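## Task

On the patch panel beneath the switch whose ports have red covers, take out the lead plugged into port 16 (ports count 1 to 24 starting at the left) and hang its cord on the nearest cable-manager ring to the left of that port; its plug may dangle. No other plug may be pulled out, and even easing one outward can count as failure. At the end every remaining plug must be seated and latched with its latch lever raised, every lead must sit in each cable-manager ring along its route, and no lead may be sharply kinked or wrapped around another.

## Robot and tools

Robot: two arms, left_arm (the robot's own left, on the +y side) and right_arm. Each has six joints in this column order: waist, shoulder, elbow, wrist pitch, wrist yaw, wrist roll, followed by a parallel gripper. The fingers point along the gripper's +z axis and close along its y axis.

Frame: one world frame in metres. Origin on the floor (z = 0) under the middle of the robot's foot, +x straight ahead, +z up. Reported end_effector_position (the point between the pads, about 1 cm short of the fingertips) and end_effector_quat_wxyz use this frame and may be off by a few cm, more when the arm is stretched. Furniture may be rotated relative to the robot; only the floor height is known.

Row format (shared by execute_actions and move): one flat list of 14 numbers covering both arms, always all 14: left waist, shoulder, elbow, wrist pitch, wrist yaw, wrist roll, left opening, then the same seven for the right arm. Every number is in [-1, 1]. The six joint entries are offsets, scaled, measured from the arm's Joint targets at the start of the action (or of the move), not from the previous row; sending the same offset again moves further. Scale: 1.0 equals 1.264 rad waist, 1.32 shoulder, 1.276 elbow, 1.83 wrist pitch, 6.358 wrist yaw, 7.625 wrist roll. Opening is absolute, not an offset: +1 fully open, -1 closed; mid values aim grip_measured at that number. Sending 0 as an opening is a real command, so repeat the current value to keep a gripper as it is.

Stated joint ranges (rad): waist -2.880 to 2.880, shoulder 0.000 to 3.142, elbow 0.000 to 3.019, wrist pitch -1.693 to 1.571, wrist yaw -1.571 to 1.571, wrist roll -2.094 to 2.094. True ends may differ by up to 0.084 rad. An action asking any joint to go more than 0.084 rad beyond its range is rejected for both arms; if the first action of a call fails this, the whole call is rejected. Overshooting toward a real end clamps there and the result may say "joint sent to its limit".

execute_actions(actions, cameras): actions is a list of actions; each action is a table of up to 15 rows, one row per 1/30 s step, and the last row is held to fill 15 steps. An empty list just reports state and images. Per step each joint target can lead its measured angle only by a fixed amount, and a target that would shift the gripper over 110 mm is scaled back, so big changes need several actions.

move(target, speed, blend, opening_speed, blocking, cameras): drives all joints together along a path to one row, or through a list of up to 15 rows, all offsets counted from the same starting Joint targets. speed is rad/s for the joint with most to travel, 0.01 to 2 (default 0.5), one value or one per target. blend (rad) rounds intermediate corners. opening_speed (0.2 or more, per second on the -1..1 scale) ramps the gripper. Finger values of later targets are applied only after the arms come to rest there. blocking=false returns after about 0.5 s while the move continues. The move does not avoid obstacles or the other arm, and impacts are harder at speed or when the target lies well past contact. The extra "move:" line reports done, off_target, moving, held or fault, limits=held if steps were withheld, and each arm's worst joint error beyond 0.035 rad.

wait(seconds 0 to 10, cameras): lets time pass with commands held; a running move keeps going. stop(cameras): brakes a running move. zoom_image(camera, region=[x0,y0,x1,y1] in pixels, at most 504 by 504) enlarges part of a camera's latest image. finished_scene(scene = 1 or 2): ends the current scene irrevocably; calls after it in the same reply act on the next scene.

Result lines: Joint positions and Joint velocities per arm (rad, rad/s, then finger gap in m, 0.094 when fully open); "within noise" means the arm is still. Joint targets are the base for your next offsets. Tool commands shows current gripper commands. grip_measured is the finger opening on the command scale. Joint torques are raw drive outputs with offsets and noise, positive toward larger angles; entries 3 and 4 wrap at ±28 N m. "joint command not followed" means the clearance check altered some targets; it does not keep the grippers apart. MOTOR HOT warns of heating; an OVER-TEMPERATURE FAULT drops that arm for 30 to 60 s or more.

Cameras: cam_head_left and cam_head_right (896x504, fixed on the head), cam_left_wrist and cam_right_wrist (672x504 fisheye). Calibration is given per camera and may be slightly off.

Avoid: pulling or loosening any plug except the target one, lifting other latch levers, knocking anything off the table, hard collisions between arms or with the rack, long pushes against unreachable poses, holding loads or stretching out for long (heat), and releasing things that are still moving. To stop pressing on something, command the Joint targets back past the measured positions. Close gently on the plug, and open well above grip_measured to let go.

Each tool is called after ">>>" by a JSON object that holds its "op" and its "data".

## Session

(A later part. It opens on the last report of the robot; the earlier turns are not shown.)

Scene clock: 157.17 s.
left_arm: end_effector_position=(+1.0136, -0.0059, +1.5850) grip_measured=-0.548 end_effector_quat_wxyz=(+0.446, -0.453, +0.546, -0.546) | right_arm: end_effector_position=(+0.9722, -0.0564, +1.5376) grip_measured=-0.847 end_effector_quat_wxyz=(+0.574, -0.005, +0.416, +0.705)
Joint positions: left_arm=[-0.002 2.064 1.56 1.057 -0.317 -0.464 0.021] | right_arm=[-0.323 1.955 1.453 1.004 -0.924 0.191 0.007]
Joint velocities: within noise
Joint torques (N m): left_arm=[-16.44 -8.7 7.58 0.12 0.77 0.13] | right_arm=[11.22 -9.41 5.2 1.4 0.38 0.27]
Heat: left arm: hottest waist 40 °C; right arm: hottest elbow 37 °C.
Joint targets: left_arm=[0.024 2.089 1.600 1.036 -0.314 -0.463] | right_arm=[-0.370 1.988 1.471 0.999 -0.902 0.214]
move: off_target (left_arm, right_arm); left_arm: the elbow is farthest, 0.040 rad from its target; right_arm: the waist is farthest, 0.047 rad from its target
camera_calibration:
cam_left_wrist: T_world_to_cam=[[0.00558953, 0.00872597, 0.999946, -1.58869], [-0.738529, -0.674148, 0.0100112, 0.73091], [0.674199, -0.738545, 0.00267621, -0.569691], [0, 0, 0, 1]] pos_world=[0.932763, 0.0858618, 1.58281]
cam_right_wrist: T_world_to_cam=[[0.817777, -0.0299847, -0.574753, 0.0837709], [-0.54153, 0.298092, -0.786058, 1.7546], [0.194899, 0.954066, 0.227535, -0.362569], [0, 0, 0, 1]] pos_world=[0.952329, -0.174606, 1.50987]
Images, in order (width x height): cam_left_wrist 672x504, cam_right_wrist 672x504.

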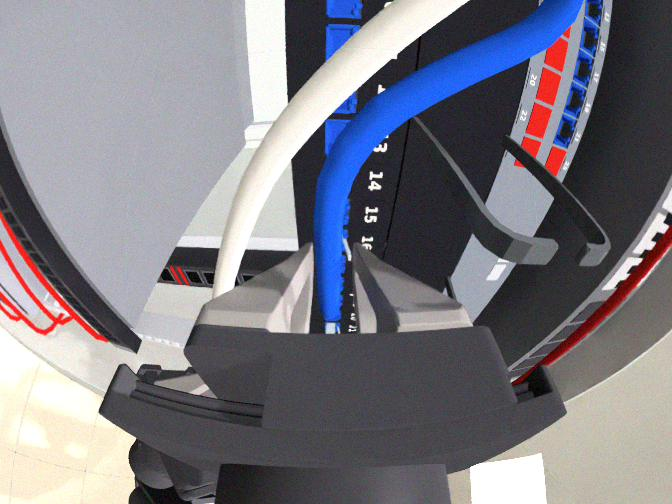

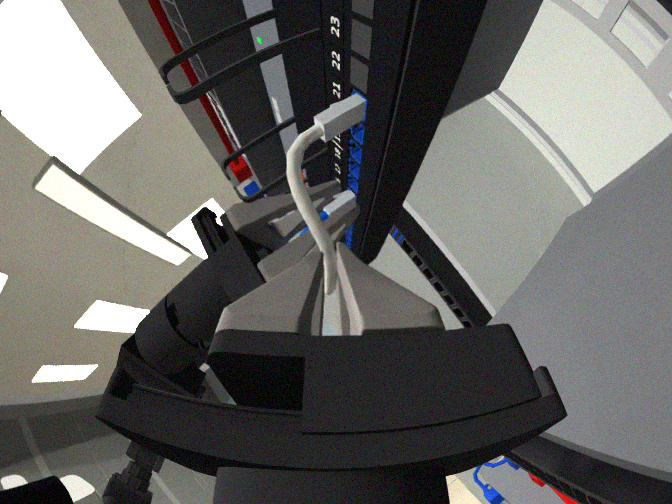

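>>> {"op": "move", "data": {"target": [-0.012,0,0,0,0,0,-0.95,0,0,0,0,0,0,-0.85], "speed": 0.1, "opening_speed": 0.3, "cameras": ["cam_left_wrist","cam_right_wrist"]}}

>>> {"op": "zoom_image", "data": {"camera": "cam_left_wrist", "region": [260, 160, 420, 320]}}

>>> {"op": "zoom_image", "data": {"camera": "cam_right_wrist", "region": [260, 150, 380, 270]}}

Scene clock: 159.13 s.
left_arm: end_effector_position=(+1.0154, -0.0081, +1.5854) grip_measured=-0.859 end_effector_quat_wxyz=(+0.446, -0.452, +0.546, -0.547) | right_arm: end_effector_position=(+0.9722, -0.0564, +1.5376) grip_measured=-0.847 end_effector_quat_wxyz=(+0.574, -0.005, +0.416, +0.705)
Joint positions: left_arm=[-0.002 2.069 1.57 1.052 -0.314 -0.464 0.007] | right_arm=[-0.323 1.955 1.453 1.004 -0.924 0.191 0.007]
Joint velocities: within noise
Joint torques (N m): left_arm=[-17.73 -9.29 6.75 0.31 0.64 0.13] | right_arm=[10.58 -9.52 5.24 1.37 0.38 0.21]
Heat: left arm: hottest waist 40 °C; right arm: hottest elbow 37 °C.
Joint targets: left_arm=[0.009 2.089 1.600 1.036 -0.314 -0.463] | right_arm=[-0.370 1.988 1.471 0.999 -0.902 0.214]
move: off_target (right_arm); right_arm: the waist is farthest, 0.047 rad from its target
camera_calibration:
cam_left_wrist: T_world_to_cam=[[0.00367132, 0.00964312, 0.999947, -1.58715], [-0.739777, -0.672789, 0.00920424, 0.733329], [0.672842, -0.739771, 0.00466373, -0.574254], [0, 0, 0, 1]] pos_world=[0.934709, 0.0838642, 1.58299]
cam_right_wrist: T_world_to_cam=[[0.817777, -0.0299847, -0.574753, 0.0837709], [-0.54153, 0.298092, -0.786058, 1.7546], [0.194899, 0.954066, 0.227535, -0.362569], [0, 0, 0, 1]] pos_world=[0.952329, -0.174606, 1.50987]
Images, in order (width x height): cam_left_wrist 672x504, cam_right_wrist 672x504.

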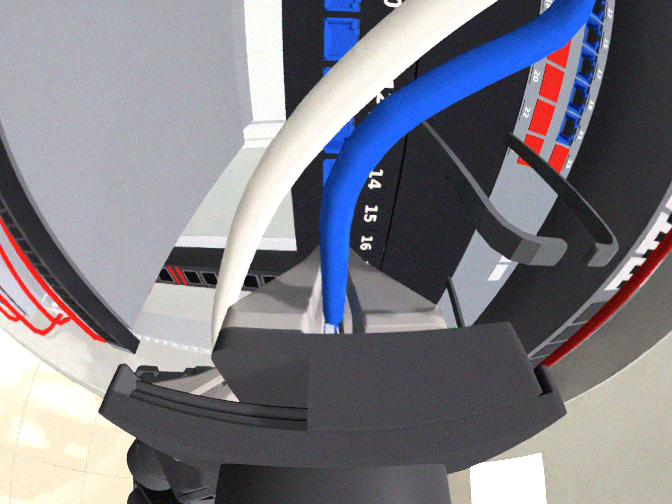

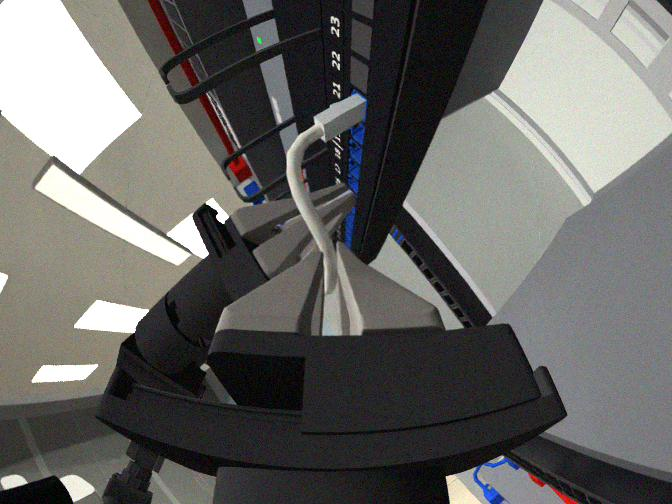

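Scaled by 3.150 from the camera's 672x504 image, which has a finer 960x720 frame.

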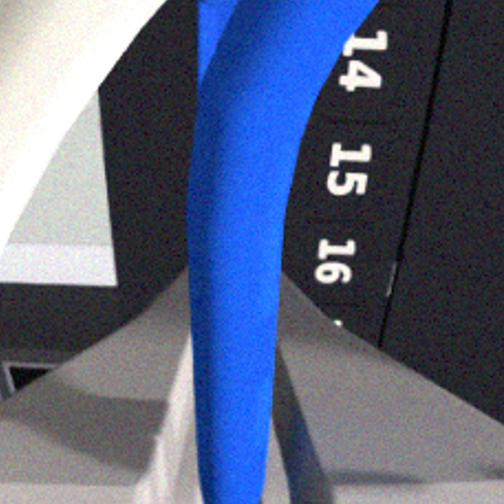

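Scaled by 4.200 from the camera's 672x504 image, which has a finer 960x720 frame.

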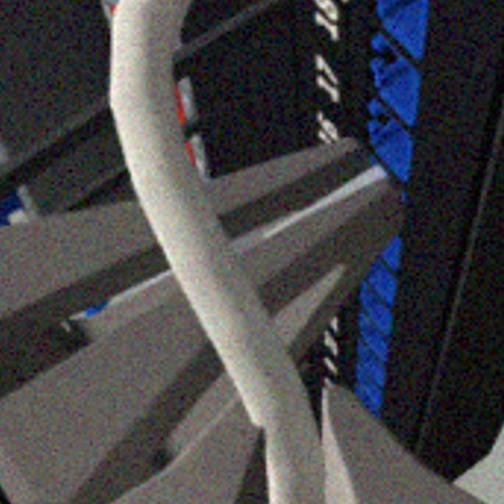

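>>> {"op": "move", "data": {"target": [-0.0348,-0.047,-0.1136,0.0612,-0.003,0.0024,-0.95,0,0,0,0,0,0,-0.85], "speed": 0.08, "cameras": ["cam_left_wrist","cam_right_wrist"]}}

>>> {"op": "zoom_image", "data": {"camera": "cam_left_wrist", "region": [260, 160, 420, 320]}}

>>> {"op": "zoom_image", "data": {"camera": "cam_right_wrist", "region": [260, 150, 380, 270]}}

Scene clock: 162.07 s.
left_arm: end_effector_position=(+0.9840, -0.0029, +1.5717) grip_measured=-0.859 end_effector_quat_wxyz=(+0.447, -0.453, +0.552, -0.539) | right_arm: end_effector_position=(+0.9722, -0.0564, +1.5376) grip_measured=-0.847 end_effector_quat_wxyz=(+0.574, -0.005, +0.416, +0.705)
Joint positions: left_arm=[-0.004 2.044 1.457 1.136 -0.331 -0.453 0.007] | right_arm=[-0.323 1.955 1.453 1.004 -0.924 0.191 0.007]
Joint velocities: within noise
Joint torques (N m): left_arm=[-20.48 -11.81 3.9 1.31 0.55 0.21] | right_arm=[10.7 -9.17 5.22 1.54 0.37 0.26]
Heat: left arm: hottest waist 40 °C; right arm: hottest elbow 37 °C.
Joint targets: left_arm=[-0.036 2.027 1.456 1.148 -0.333 -0.445] | right_arm=[-0.370 1.988 1.471 0.999 -0.902 0.214]
move: off_target (right_arm); right_arm: the waist is farthest, 0.047 rad from its target
camera_calibration:
cam_left_wrist: T_world_to_cam=[[0.0165489, -0.00488407, 0.999851, -1.58594], [-0.73727, -0.675539, 0.00890295, 0.711696], [0.675395, -0.737308, -0.0147803, -0.521218], [0, 0, 0, 1]] pos_world=[0.902986, 0.0887345, 1.57166]
cam_right_wrist: T_world_to_cam=[[0.817777, -0.0299847, -0.574753, 0.0837709], [-0.54153, 0.298092, -0.786058, 1.7546], [0.194899, 0.954066, 0.227535, -0.362569], [0, 0, 0, 1]] pos_world=[0.952329, -0.174606, 1.50987]
Images, in order (width x height): cam_left_wrist 672x504, cam_right_wrist 672x504.

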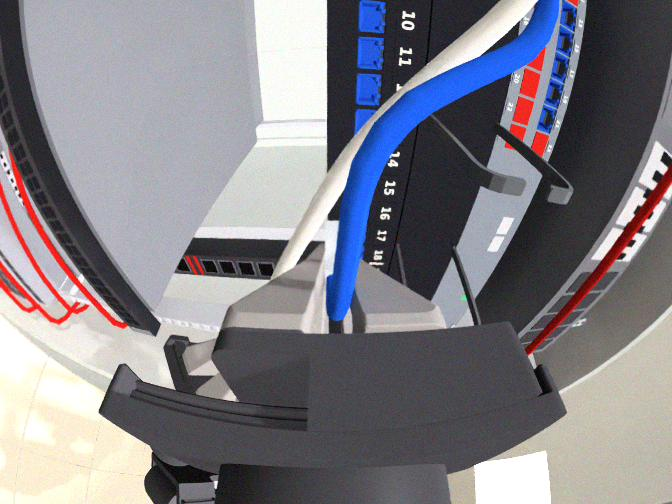

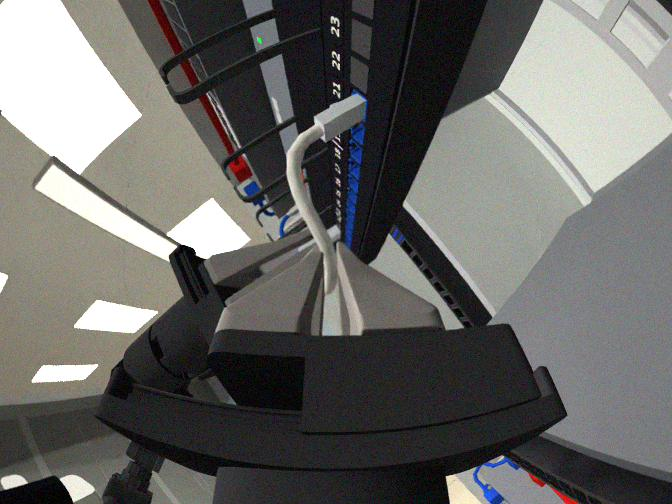

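Scaled by 3.150 from the camera's 672x504 image, which has a finer 960x720 frame.

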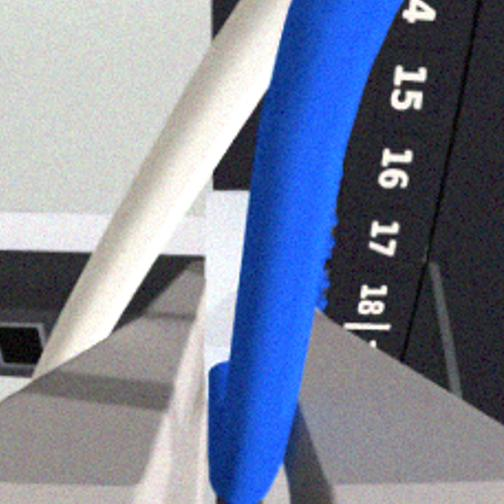

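Scaled by 4.200 from the camera's 672x504 image, which has a finer 960x720 frame.

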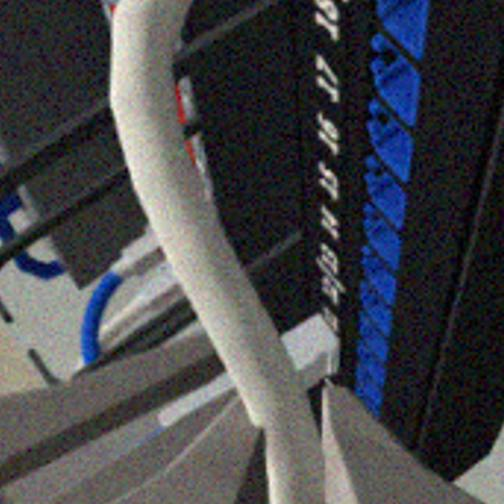

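>>> {"op": "move", "data": {"target": [-0.0435,-0.0318,-0.1003,0.0525,-0.0061,0.002,-0.95,0,0,0,0,0,0,-0.85], "speed": 0.1}}

>>> {"op": "zoom_image", "data": {"camera": "cam_left_wrist", "region": [260, 0, 520, 340]}}

>>> {"op": "zoom_image", "data": {"camera": "cam_right_wrist", "region": [200, 60, 420, 320]}}

Scene clock: 167.27 s.
left_arm: end_effector_position=(+0.9395, +0.0019, +1.5910) grip_measured=-0.859 end_effector_quat_wxyz=(+0.444, -0.456, +0.547, -0.544) | right_arm: end_effector_position=(+0.9721, -0.0564, +1.5376) grip_measured=-0.847 end_effector_quat_wxyz=(+0.574, -0.005, +0.416, +0.705)
Joint positions: left_arm=[-0.055 2.001 1.33 1.232 -0.37 -0.438 0.007] | right_arm=[-0.323 1.955 1.453 1.004 -0.925 0.191 0.007]
Joint velocities: within noise
Joint torques (N m): left_arm=[-19.84 -10.64 3.84 1.24 0.58 0.22] | right_arm=[11.28 -9.29 5.19 1.47 0.44 0.25]
Heat: left arm: hottest waist 41 °C; right arm: hottest elbow 37 °C.
Joint targets: left_arm=[-0.091 1.985 1.327 1.244 -0.372 -0.430] | right_arm=[-0.370 1.988 1.471 0.999 -0.902 0.214]
move: off_target (left_arm, right_arm); left_arm: the waist is farthest, 0.036 rad from its target; right_arm: the waist is farthest, 0.047 rad from its target
camera_calibration:
cam_left_wrist: T_world_to_cam=[[0.014694, 0.0108064, 0.999834, -1.60269], [-0.737333, -0.675286, 0.0181348, 0.667351], [0.675369, -0.737477, -0.00195469, -0.507724], [0, 0, 0, 1]] pos_world=[0.858511, 0.0935376, 1.58933]
cam_right_wrist: T_world_to_cam=[[0.818137, -0.0295404, -0.574264, 0.0828234], [-0.541189, 0.297958, -0.786343, 1.75469], [0.194335, 0.954122, 0.227783, -0.362412], [0, 0, 0, 1]] pos_world=[0.952285, -0.174591, 1.5099]

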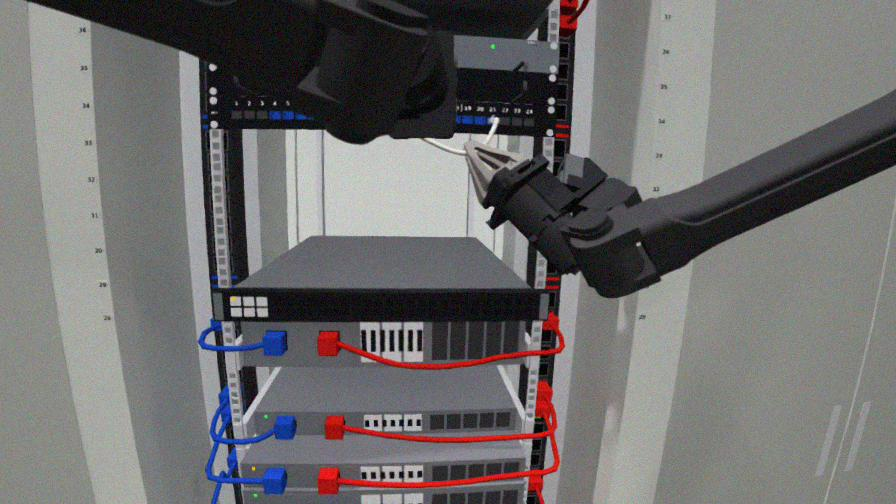

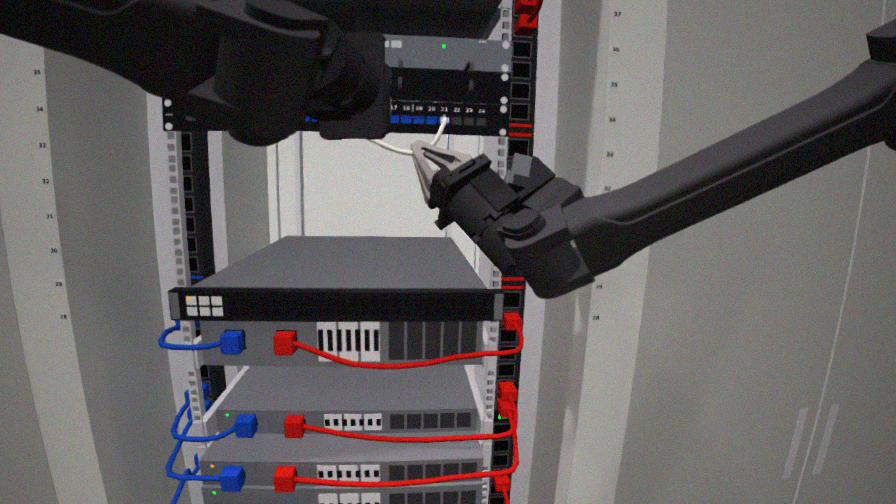

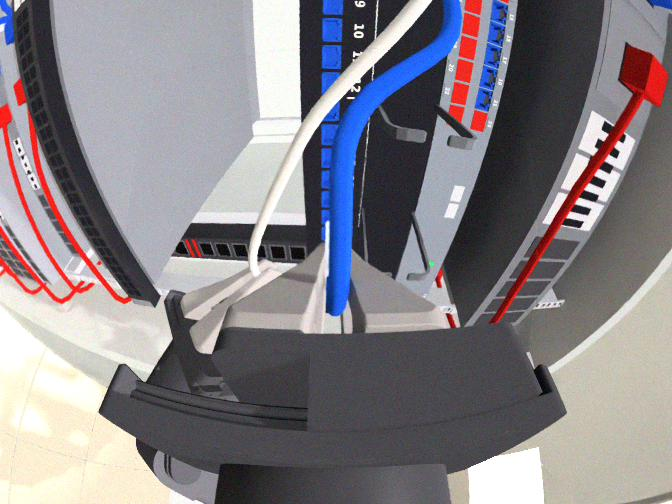

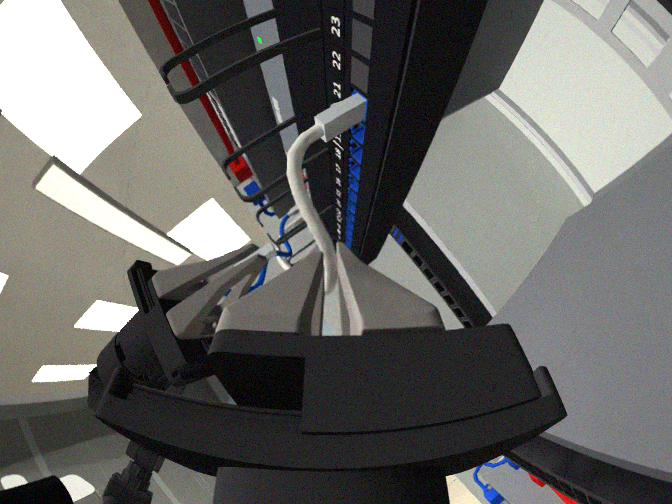

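Scaled by 1.482 from the camera's 672x504 image, which has a finer 960x720 frame.

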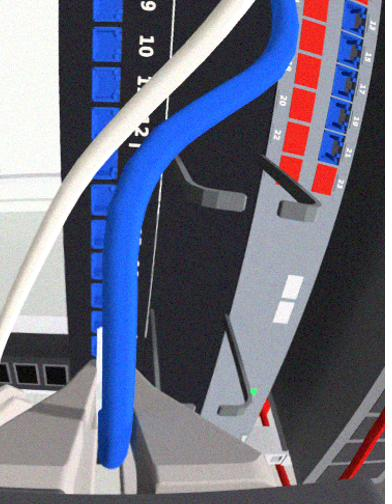

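Scaled by 1.938 from the camera's 672x504 image, which has a finer 960x720 frame.

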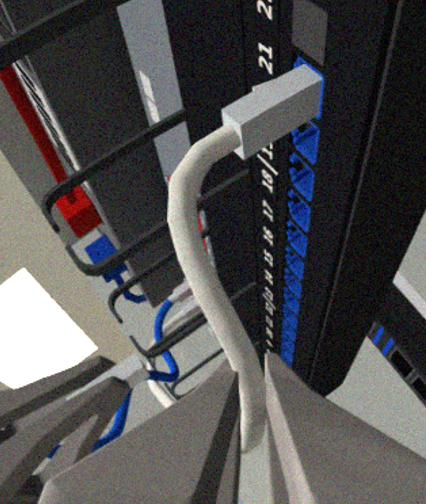

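>>> {"op": "move", "data": {"target": [0.01,0,0,0,0,0,-0.72,0,0,0,0,0,0,-0.85], "speed": 0.1, "opening_speed": 0.3, "cameras": ["cam_left_wrist","cam_right_wrist"]}}

>>> {"op": "zoom_image", "data": {"camera": "cam_left_wrist", "region": [260, 100, 460, 340]}}

>>> {"op": "zoom_image", "data": {"camera": "cam_right_wrist", "region": [140, 180, 340, 340]}}

Scene clock: 169.37 s.
left_arm: end_effector_position=(+0.9385, +0.0013, +1.5903) grip_measured=-0.722 end_effector_quat_wxyz=(+0.443, -0.455, +0.548, -0.544) | right_arm: end_effector_position=(+0.9721, -0.0564, +1.5376) grip_measured=-0.847 end_effector_quat_wxyz=(+0.574, -0.005, +0.416, +0.705)
Joint positions: left_arm=[-0.055 2.001 1.327 1.232 -0.37 -0.438 0.013] | right_arm=[-0.323 1.955 1.453 1.004 -0.925 0.191 0.007]
Joint velocities: within noise
Joint torques (N m): left_arm=[-18.78 -10.64 3.99 1.25 0.58 0.22] | right_arm=[10.7 -9.41 5.22 1.35 0.42 0.27]
Heat: left arm: hottest waist 41 °C; right arm: hottest elbow 37 °C.
Joint targets: left_arm=[-0.078 1.985 1.327 1.244 -0.372 -0.430] | right_arm=[-0.370 1.988 1.471 0.999 -0.902 0.214]
move: off_target (right_arm); right_arm: the waist is farthest, 0.047 rad from its target
camera_calibration:
cam_left_wrist: T_world_to_cam=[[0.0154049, 0.00890998, 0.999842, -1.60265], [-0.738866, -0.673628, 0.0173869, 0.668861], [0.673677, -0.739017, -0.00379387, -0.502915], [0, 0, 0, 1]] pos_world=[0.857689, 0.0931804, 1.58886]
cam_right_wrist: T_world_to_cam=[[0.818137, -0.0295404, -0.574264, 0.0828234], [-0.541189, 0.297958, -0.786343, 1.75469], [0.194335, 0.954122, 0.227783, -0.362412], [0, 0, 0, 1]] pos_world=[0.952285, -0.174591, 1.5099]
Images, in order (width x height): cam_left_wrist 672x504, cam_right_wrist 672x504.

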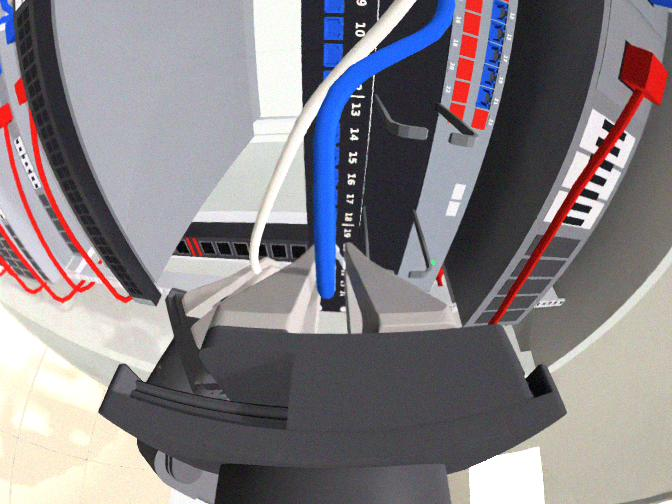

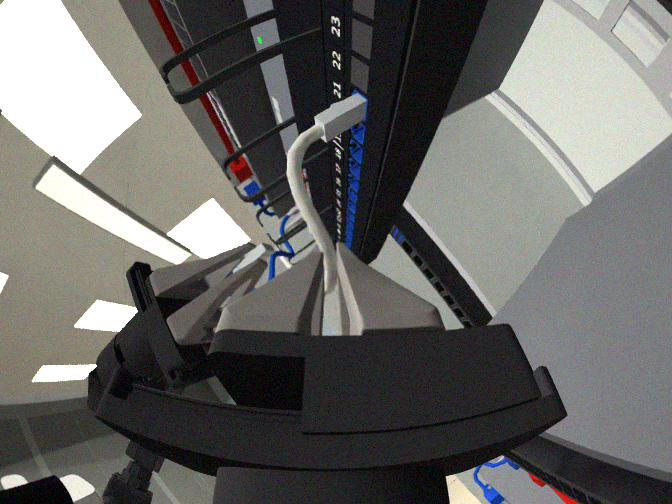

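Scaled by 2.100 from the camera's 672x504 image, which has a finer 960x720 frame.

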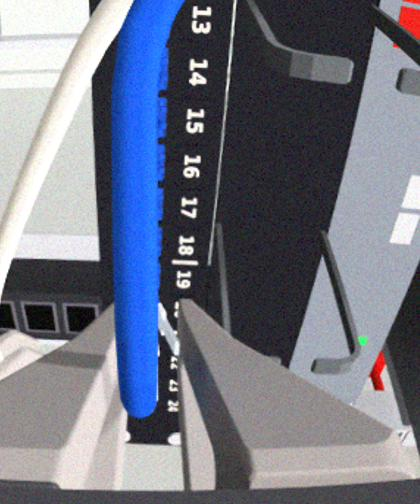

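Scaled by 2.520 from the camera's 672x504 image, which has a finer 960x720 frame.

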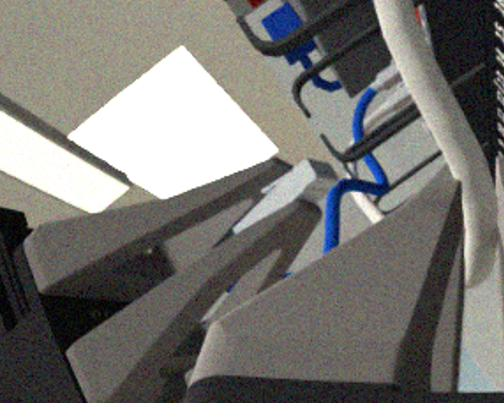

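>>> {"op": "move", "data": {"target": [-0.016,-0.0265,-0.0784,0.041,-0.0047,0.0013,-0.70,0,0,0,0,0,0,-0.85], "speed": 0.1, "cameras": ["cam_left_wrist","cam_right_wrist"]}}

>>> {"op": "zoom_image", "data": {"camera": "cam_left_wrist", "region": [260, 100, 460, 340]}}

>>> {"op": "zoom_image", "data": {"camera": "cam_right_wrist", "region": [140, 180, 340, 340]}}

Scene clock: 171.43 s.
left_arm: end_effector_position=(+0.9114, +0.0158, +1.5844) grip_measured=-0.702 end_effector_quat_wxyz=(+0.444, -0.463, +0.550, -0.536) | right_arm: end_effector_position=(+0.9721, -0.0564, +1.5376) grip_measured=-0.847 end_effector_quat_wxyz=(+0.574, -0.005, +0.416, +0.705)
Joint positions: left_arm=[-0.064 1.968 1.228 1.307 -0.4 -0.428 0.014] | right_arm=[-0.323 1.955 1.453 1.004 -0.925 0.191 0.007]
Joint velocities: within noise
Joint torques (N m): left_arm=[-18.9 -10.23 3.85 1.32 0.56 0.21] | right_arm=[10.4 -9.52 5.23 1.42 0.42 0.27]
Heat: left arm: hottest waist 41 °C; right arm: hottest elbow 37 °C.
Joint targets: left_arm=[-0.098 1.950 1.227 1.319 -0.402 -0.420] | right_arm=[-0.370 1.988 1.471 0.999 -0.902 0.214]
move: off_target (right_arm); right_arm: the waist is farthest, 0.047 rad from its target
camera_calibration:
cam_left_wrist: T_world_to_cam=[[0.0322672, 0.00419132, 0.99947, -1.61117], [-0.728688, -0.684337, 0.026395, 0.635295], [0.684085, -0.729154, -0.0190274, -0.45946], [0, 0, 0, 1]] pos_world=[0.82923, 0.106492, 1.58481]
cam_right_wrist: T_world_to_cam=[[0.818137, -0.0295404, -0.574264, 0.0828234], [-0.541189, 0.297958, -0.786343, 1.75469], [0.194335, 0.954122, 0.227783, -0.362412], [0, 0, 0, 1]] pos_world=[0.952285, -0.174591, 1.5099]
Images, in order (width x height): cam_left_wrist 672x504, cam_right_wrist 672x504.

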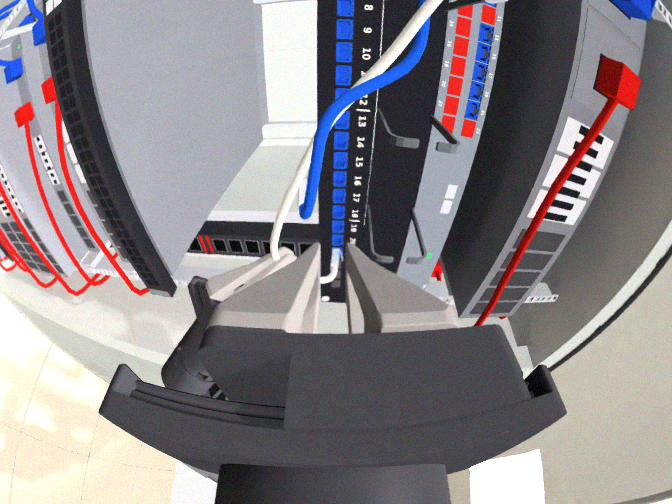

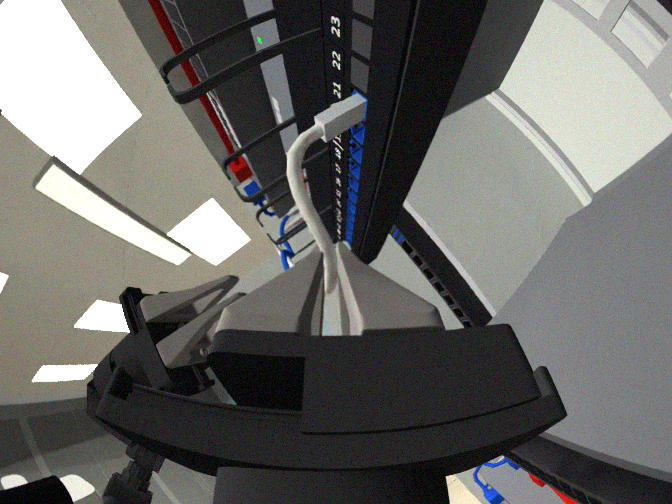

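Scaled by 2.100 from the camera's 672x504 image, which has a finer 960x720 frame.

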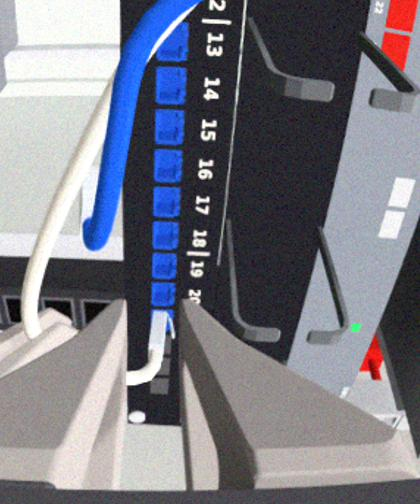

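Scaled by 2.520 from the camera's 672x504 image, which has a finer 960x720 frame.

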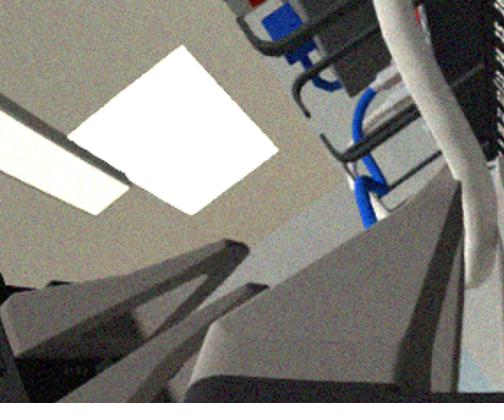

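>>> {"op": "move", "data": {"target": [0.02,-0.05,-0.0784,0.03,0,0.0013,-0.4,0,0,0,0,0,0,-0.85], "speed": 0.2}}

>>> {"op": "zoom_image", "data": {"camera": "cam_left_wrist", "region": [240, 0, 480, 260]}}

>>> {"op": "zoom_image", "data": {"camera": "cam_head_right", "region": [300, 40, 500, 180]}}

Scene clock: 172.67 s.
left_arm: end_effector_position=(+0.8963, +0.0490, +1.5887) grip_measured=-0.402 end_effector_quat_wxyz=(+0.452, -0.467, +0.541, -0.533) | right_arm: end_effector_position=(+0.9721, -0.0564, +1.5376) grip_measured=-0.847 end_effector_quat_wxyz=(+0.574, -0.005, +0.416, +0.705)
Joint positions: left_arm=[-0.064 1.896 1.128 1.363 -0.4 -0.419 0.028] | right_arm=[-0.323 1.955 1.453 1.004 -0.925 0.191 0.007]
Joint velocities: within noise
Joint torques (N m): left_arm=[-15.85 -8.76 3.73 1.2 0.59 0.21] | right_arm=[10.87 -9.35 5.26 1.47 0.42 0.25]
Heat: left arm: hottest waist 41 °C; right arm: hottest elbow 37 °C.
Joint targets: left_arm=[-0.073 1.884 1.127 1.374 -0.402 -0.410] | right_arm=[-0.370 1.988 1.471 0.999 -0.902 0.214]
move: off_target (right_arm); right_arm: the waist is farthest, 0.047 rad from its target
camera_calibration:
cam_left_wrist: T_world_to_cam=[[0.0220778, 0.00711521, 0.999731, -1.60658], [-0.712094, -0.701778, 0.0207204, 0.641891], [0.701737, -0.71236, -0.010427, -0.455166], [0, 0, 0, 1]] pos_world=[0.811963, 0.137654, 1.5881]
cam_right_wrist: T_world_to_cam=[[0.818137, -0.0295404, -0.574264, 0.0828234], [-0.541189, 0.297958, -0.786343, 1.75469], [0.194335, 0.954122, 0.227783, -0.362412], [0, 0, 0, 1]] pos_world=[0.952285, -0.174591, 1.5099]

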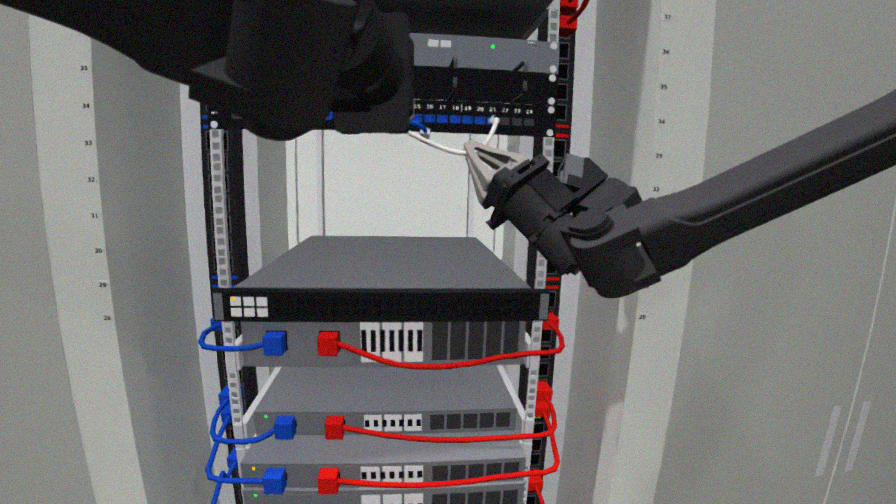

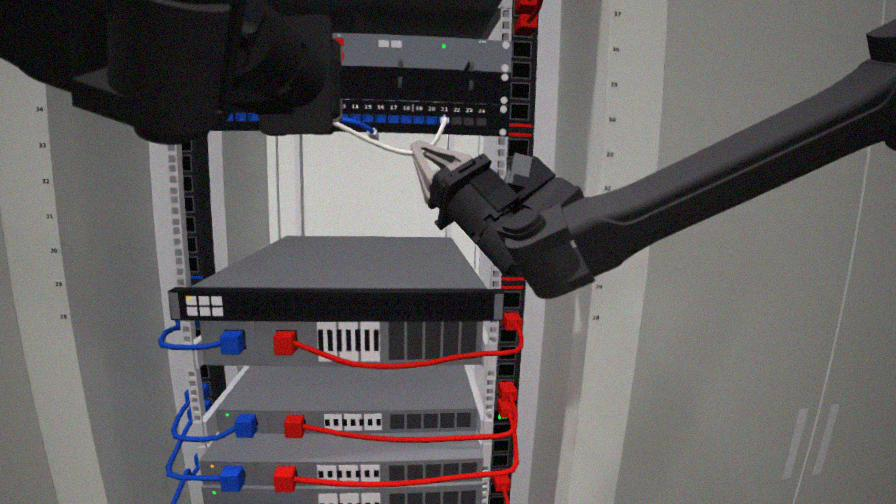

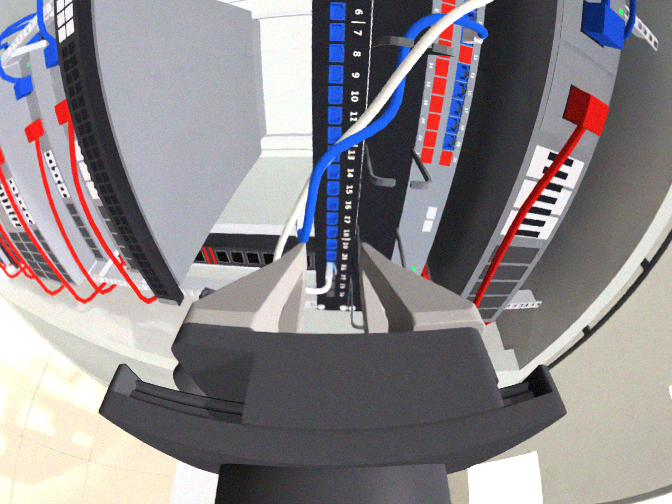

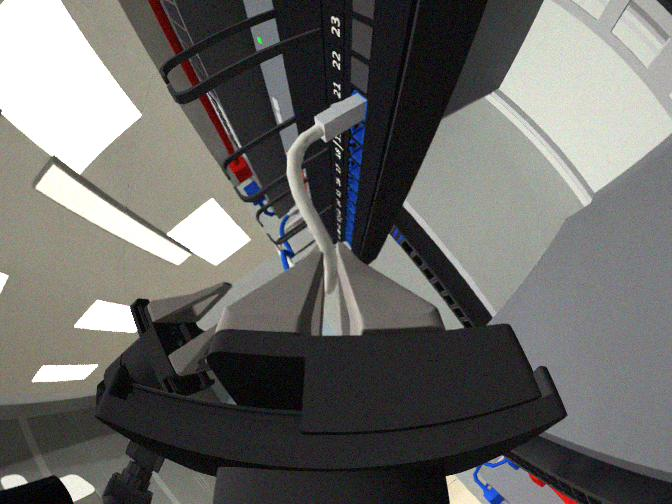

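Scaled by 1.938 from the camera's 672x504 image, which has a finer 960x720 frame.

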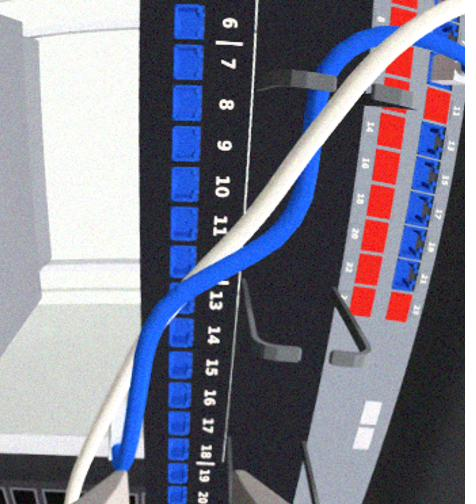

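Scaled by 2.520 from the camera's 896x504 image, which has a finer 1280x720 frame.

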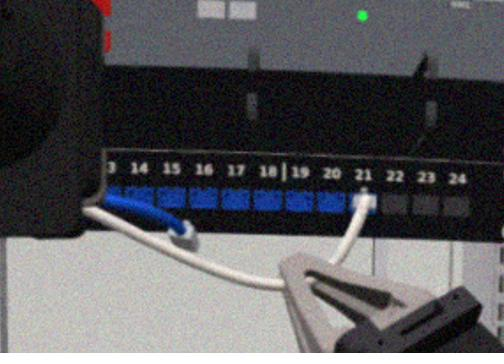

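>>> {"op": "move", "data": {"target": [0.0554,0.0848,0.1371,-0.0661,0.0053,-0.0043,-0.6,0,0,0,0,0,0,-0.85], "speed": 0.15}}

>>> {"op": "zoom_image", "data": {"camera": "cam_left_wrist", "region": [240, 60, 440, 300]}}

>>> {"op": "zoom_image", "data": {"camera": "cam_head_right", "region": [300, 40, 500, 180]}}

Scene clock: 177.73 s.
left_arm: end_effector_position=(+0.9334, +0.0148, +1.5681) grip_measured=-0.598 end_effector_quat_wxyz=(+0.447, -0.458, +0.555, -0.531) | right_arm: end_effector_position=(+0.9721, -0.0564, +1.5376) grip_measured=-0.847 end_effector_quat_wxyz=(+0.574, -0.005, +0.416, +0.705)
Joint positions: left_arm=[-0.026 1.985 1.279 1.261 -0.37 -0.435 0.019] | right_arm=[-0.323 1.955 1.453 1.004 -0.925 0.191 0.007]
Joint velocities: within noise
Joint torques (N m): left_arm=[-14.74 -8.41 5.76 0.54 0.74 0] | right_arm=[10.58 -9.7 5.12 1.47 0.42 0.24]
Heat: left arm: hottest waist 40 °C; right arm: hottest elbow 37 °C.
Joint targets: left_arm=[-0.003 1.996 1.302 1.253 -0.368 -0.443] | right_arm=[-0.370 1.988 1.471 0.999 -0.902 0.214]
move: off_target (right_arm); right_arm: the waist is farthest, 0.047 rad from its target
camera_calibration:
cam_left_wrist: T_world_to_cam=[[0.032575, -0.0128948, 0.999386, -1.59556], [-0.730527, -0.682719, 0.0150026, 0.67065], [0.682106, -0.730567, -0.0316596, -0.45392], [0, 0, 0, 1]] pos_world=[0.851525, 0.105672, 1.57014]
cam_right_wrist: T_world_to_cam=[[0.818137, -0.0295404, -0.574264, 0.0828234], [-0.541189, 0.297958, -0.786343, 1.75469], [0.194335, 0.954122, 0.227783, -0.362412], [0, 0, 0, 1]] pos_world=[0.952285, -0.174591, 1.5099]

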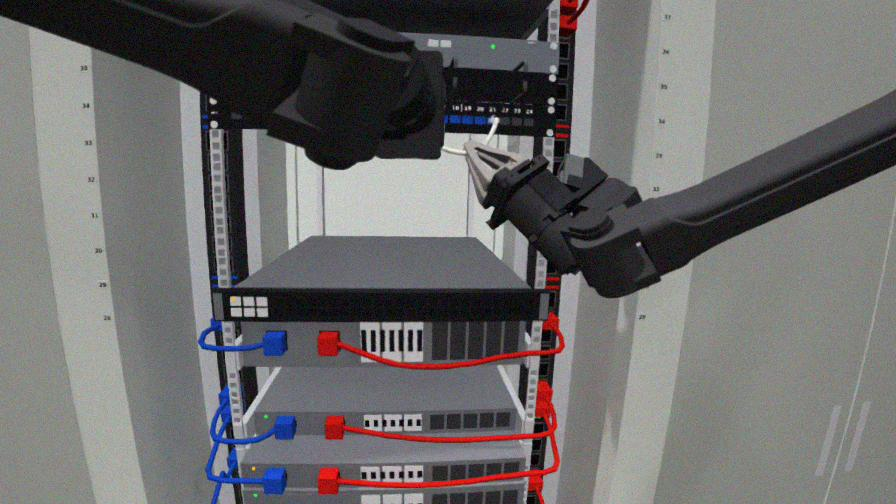

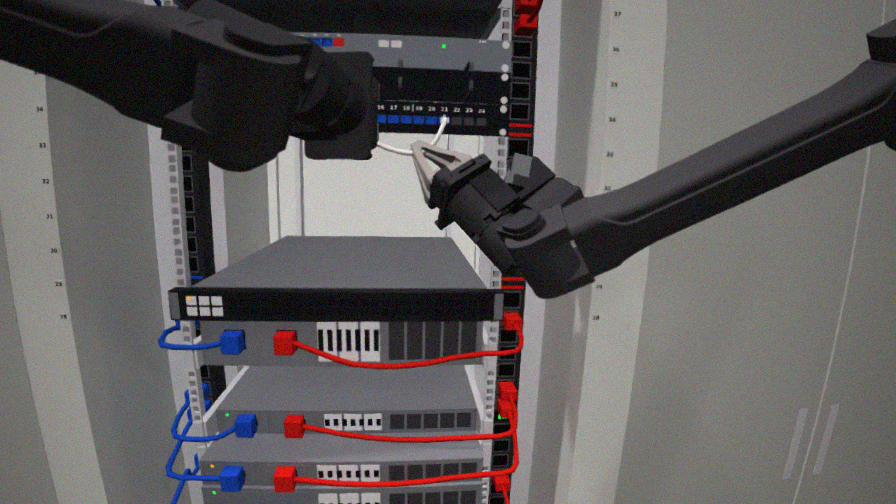

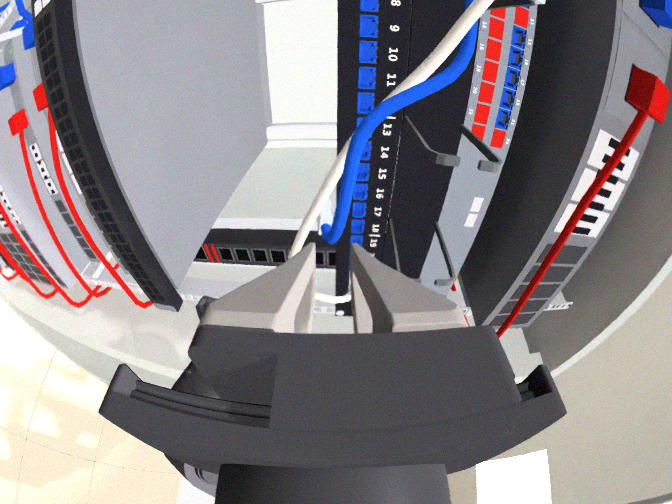

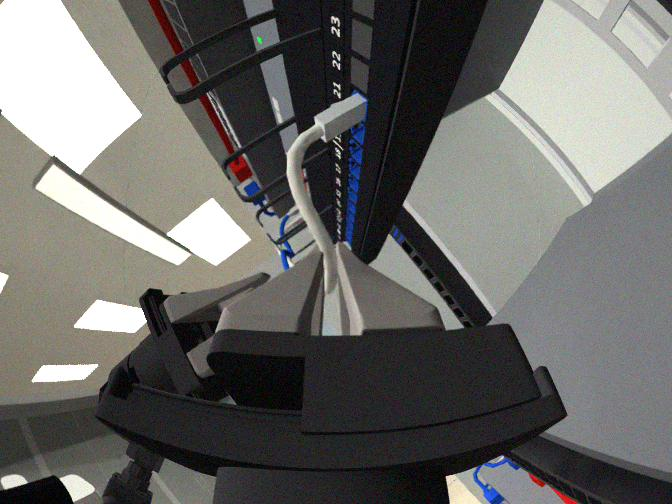

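Scaled by 2.100 from the camera's 672x504 image, which has a finer 960x720 frame.

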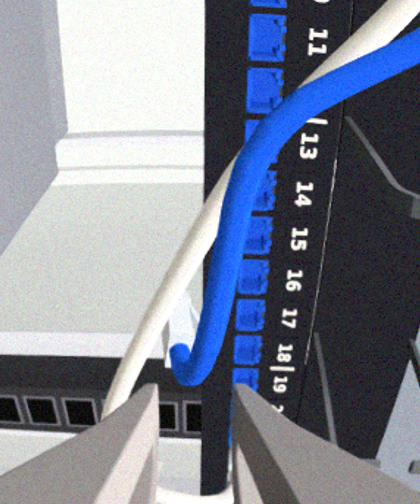

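Scaled by 2.520 from the camera's 896x504 image, which has a finer 1280x720 frame.

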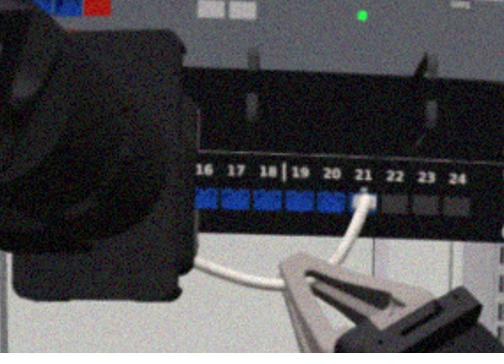

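>>> {"op": "zoom_image", "data": {"camera": "cam_right_wrist", "region": [220, 190, 320, 290]}}

Scaled by 5.040 from the camera's 672x504 image, which has a finer 960x720 frame.

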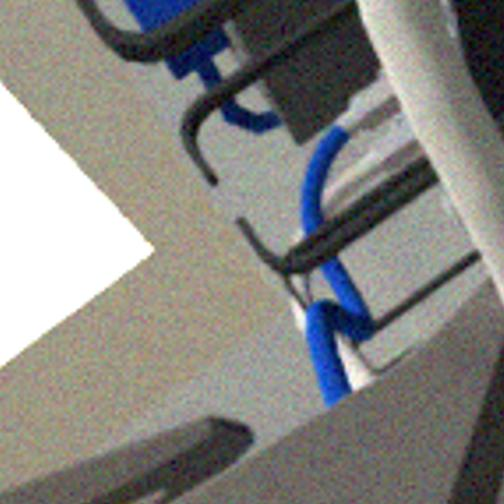

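>>> {"op": "move", "data": {"target": [0.009,0,0.0423,-0.0295,0,0,-0.66,0,0,0,0,0,0,-0.85], "speed": 0.1, "cameras": ["cam_left_wrist","cam_right_wrist"]}}

>>> {"op": "zoom_image", "data": {"camera": "cam_left_wrist", "region": [260, 100, 440, 300]}}

>>> {"op": "zoom_image", "data": {"camera": "cam_right_wrist", "region": [220, 190, 320, 290]}}

Scene clock: 180.30 s.
left_arm: end_effector_position=(+0.9543, +0.0170, +1.5702) grip_measured=-0.658 end_effector_quat_wxyz=(+0.448, -0.460, +0.557, -0.527) | right_arm: end_effector_position=(+0.9721, -0.0564, +1.5376) grip_measured=-0.847 end_effector_quat_wxyz=(+0.574, -0.005, +0.416, +0.705)
Joint positions: left_arm=[-0.016 1.986 1.333 1.207 -0.37 -0.436 0.016] | right_arm=[-0.323 1.955 1.453 1.004 -0.925 0.191 0.007]
Joint velocities: within noise
Joint torques (N m): left_arm=[-14.92 -8.94 5.91 0.64 0.73 0.05] | right_arm=[10.99 -9.82 5.23 1.44 0.39 0.27]
Heat: left arm: hottest waist 40 °C; right arm: hottest elbow 37 °C.
Joint targets: left_arm=[0.009 1.996 1.356 1.199 -0.368 -0.443] | right_arm=[-0.370 1.988 1.471 0.999 -0.902 0.214]
move: off_target (right_arm); right_arm: the waist is farthest, 0.047 rad from its target
camera_calibration:
cam_left_wrist: T_world_to_cam=[[0.0388095, -0.0184869, 0.999076, -1.6036], [-0.727335, -0.686106, 0.015558, 0.683557], [0.685184, -0.727266, -0.0400736, -0.456269], [0, 0, 0, 1]] pos_world=[0.872038, 0.107518, 1.5732]
cam_right_wrist: T_world_to_cam=[[0.818137, -0.0295404, -0.574264, 0.0828234], [-0.541189, 0.297958, -0.786343, 1.75469], [0.194335, 0.954122, 0.227783, -0.362412], [0, 0, 0, 1]] pos_world=[0.952285, -0.174591, 1.5099]
Images, in order (width x height): cam_left_wrist 672x504, cam_right_wrist 672x504.

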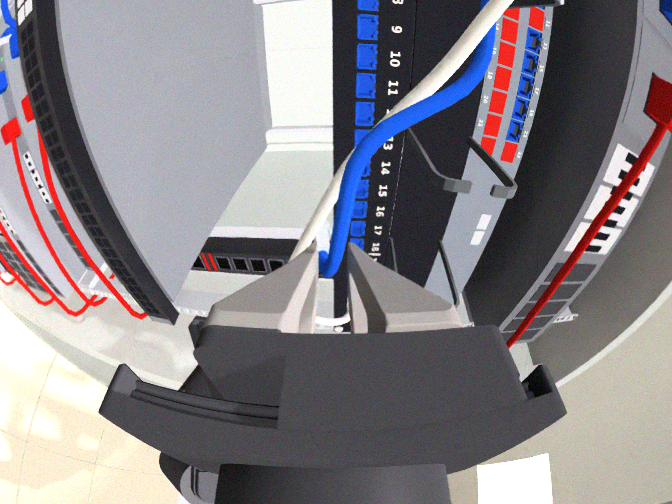

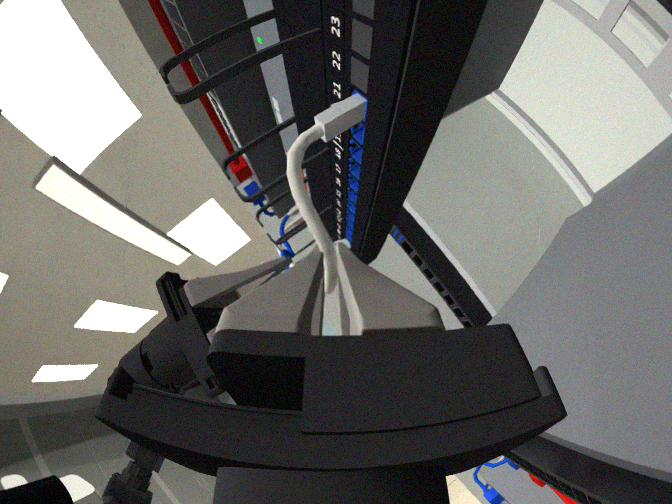

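Scaled by 2.520 from the camera's 672x504 image, which has a finer 960x720 frame.

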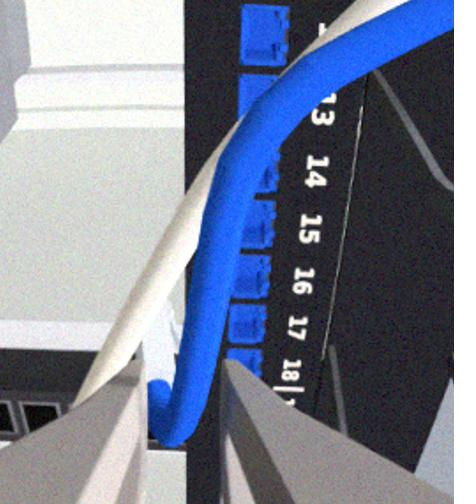

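Scaled by 5.040 from the camera's 672x504 image, which has a finer 960x720 frame.

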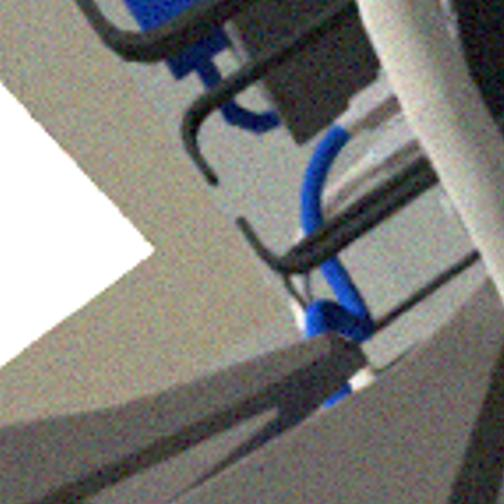

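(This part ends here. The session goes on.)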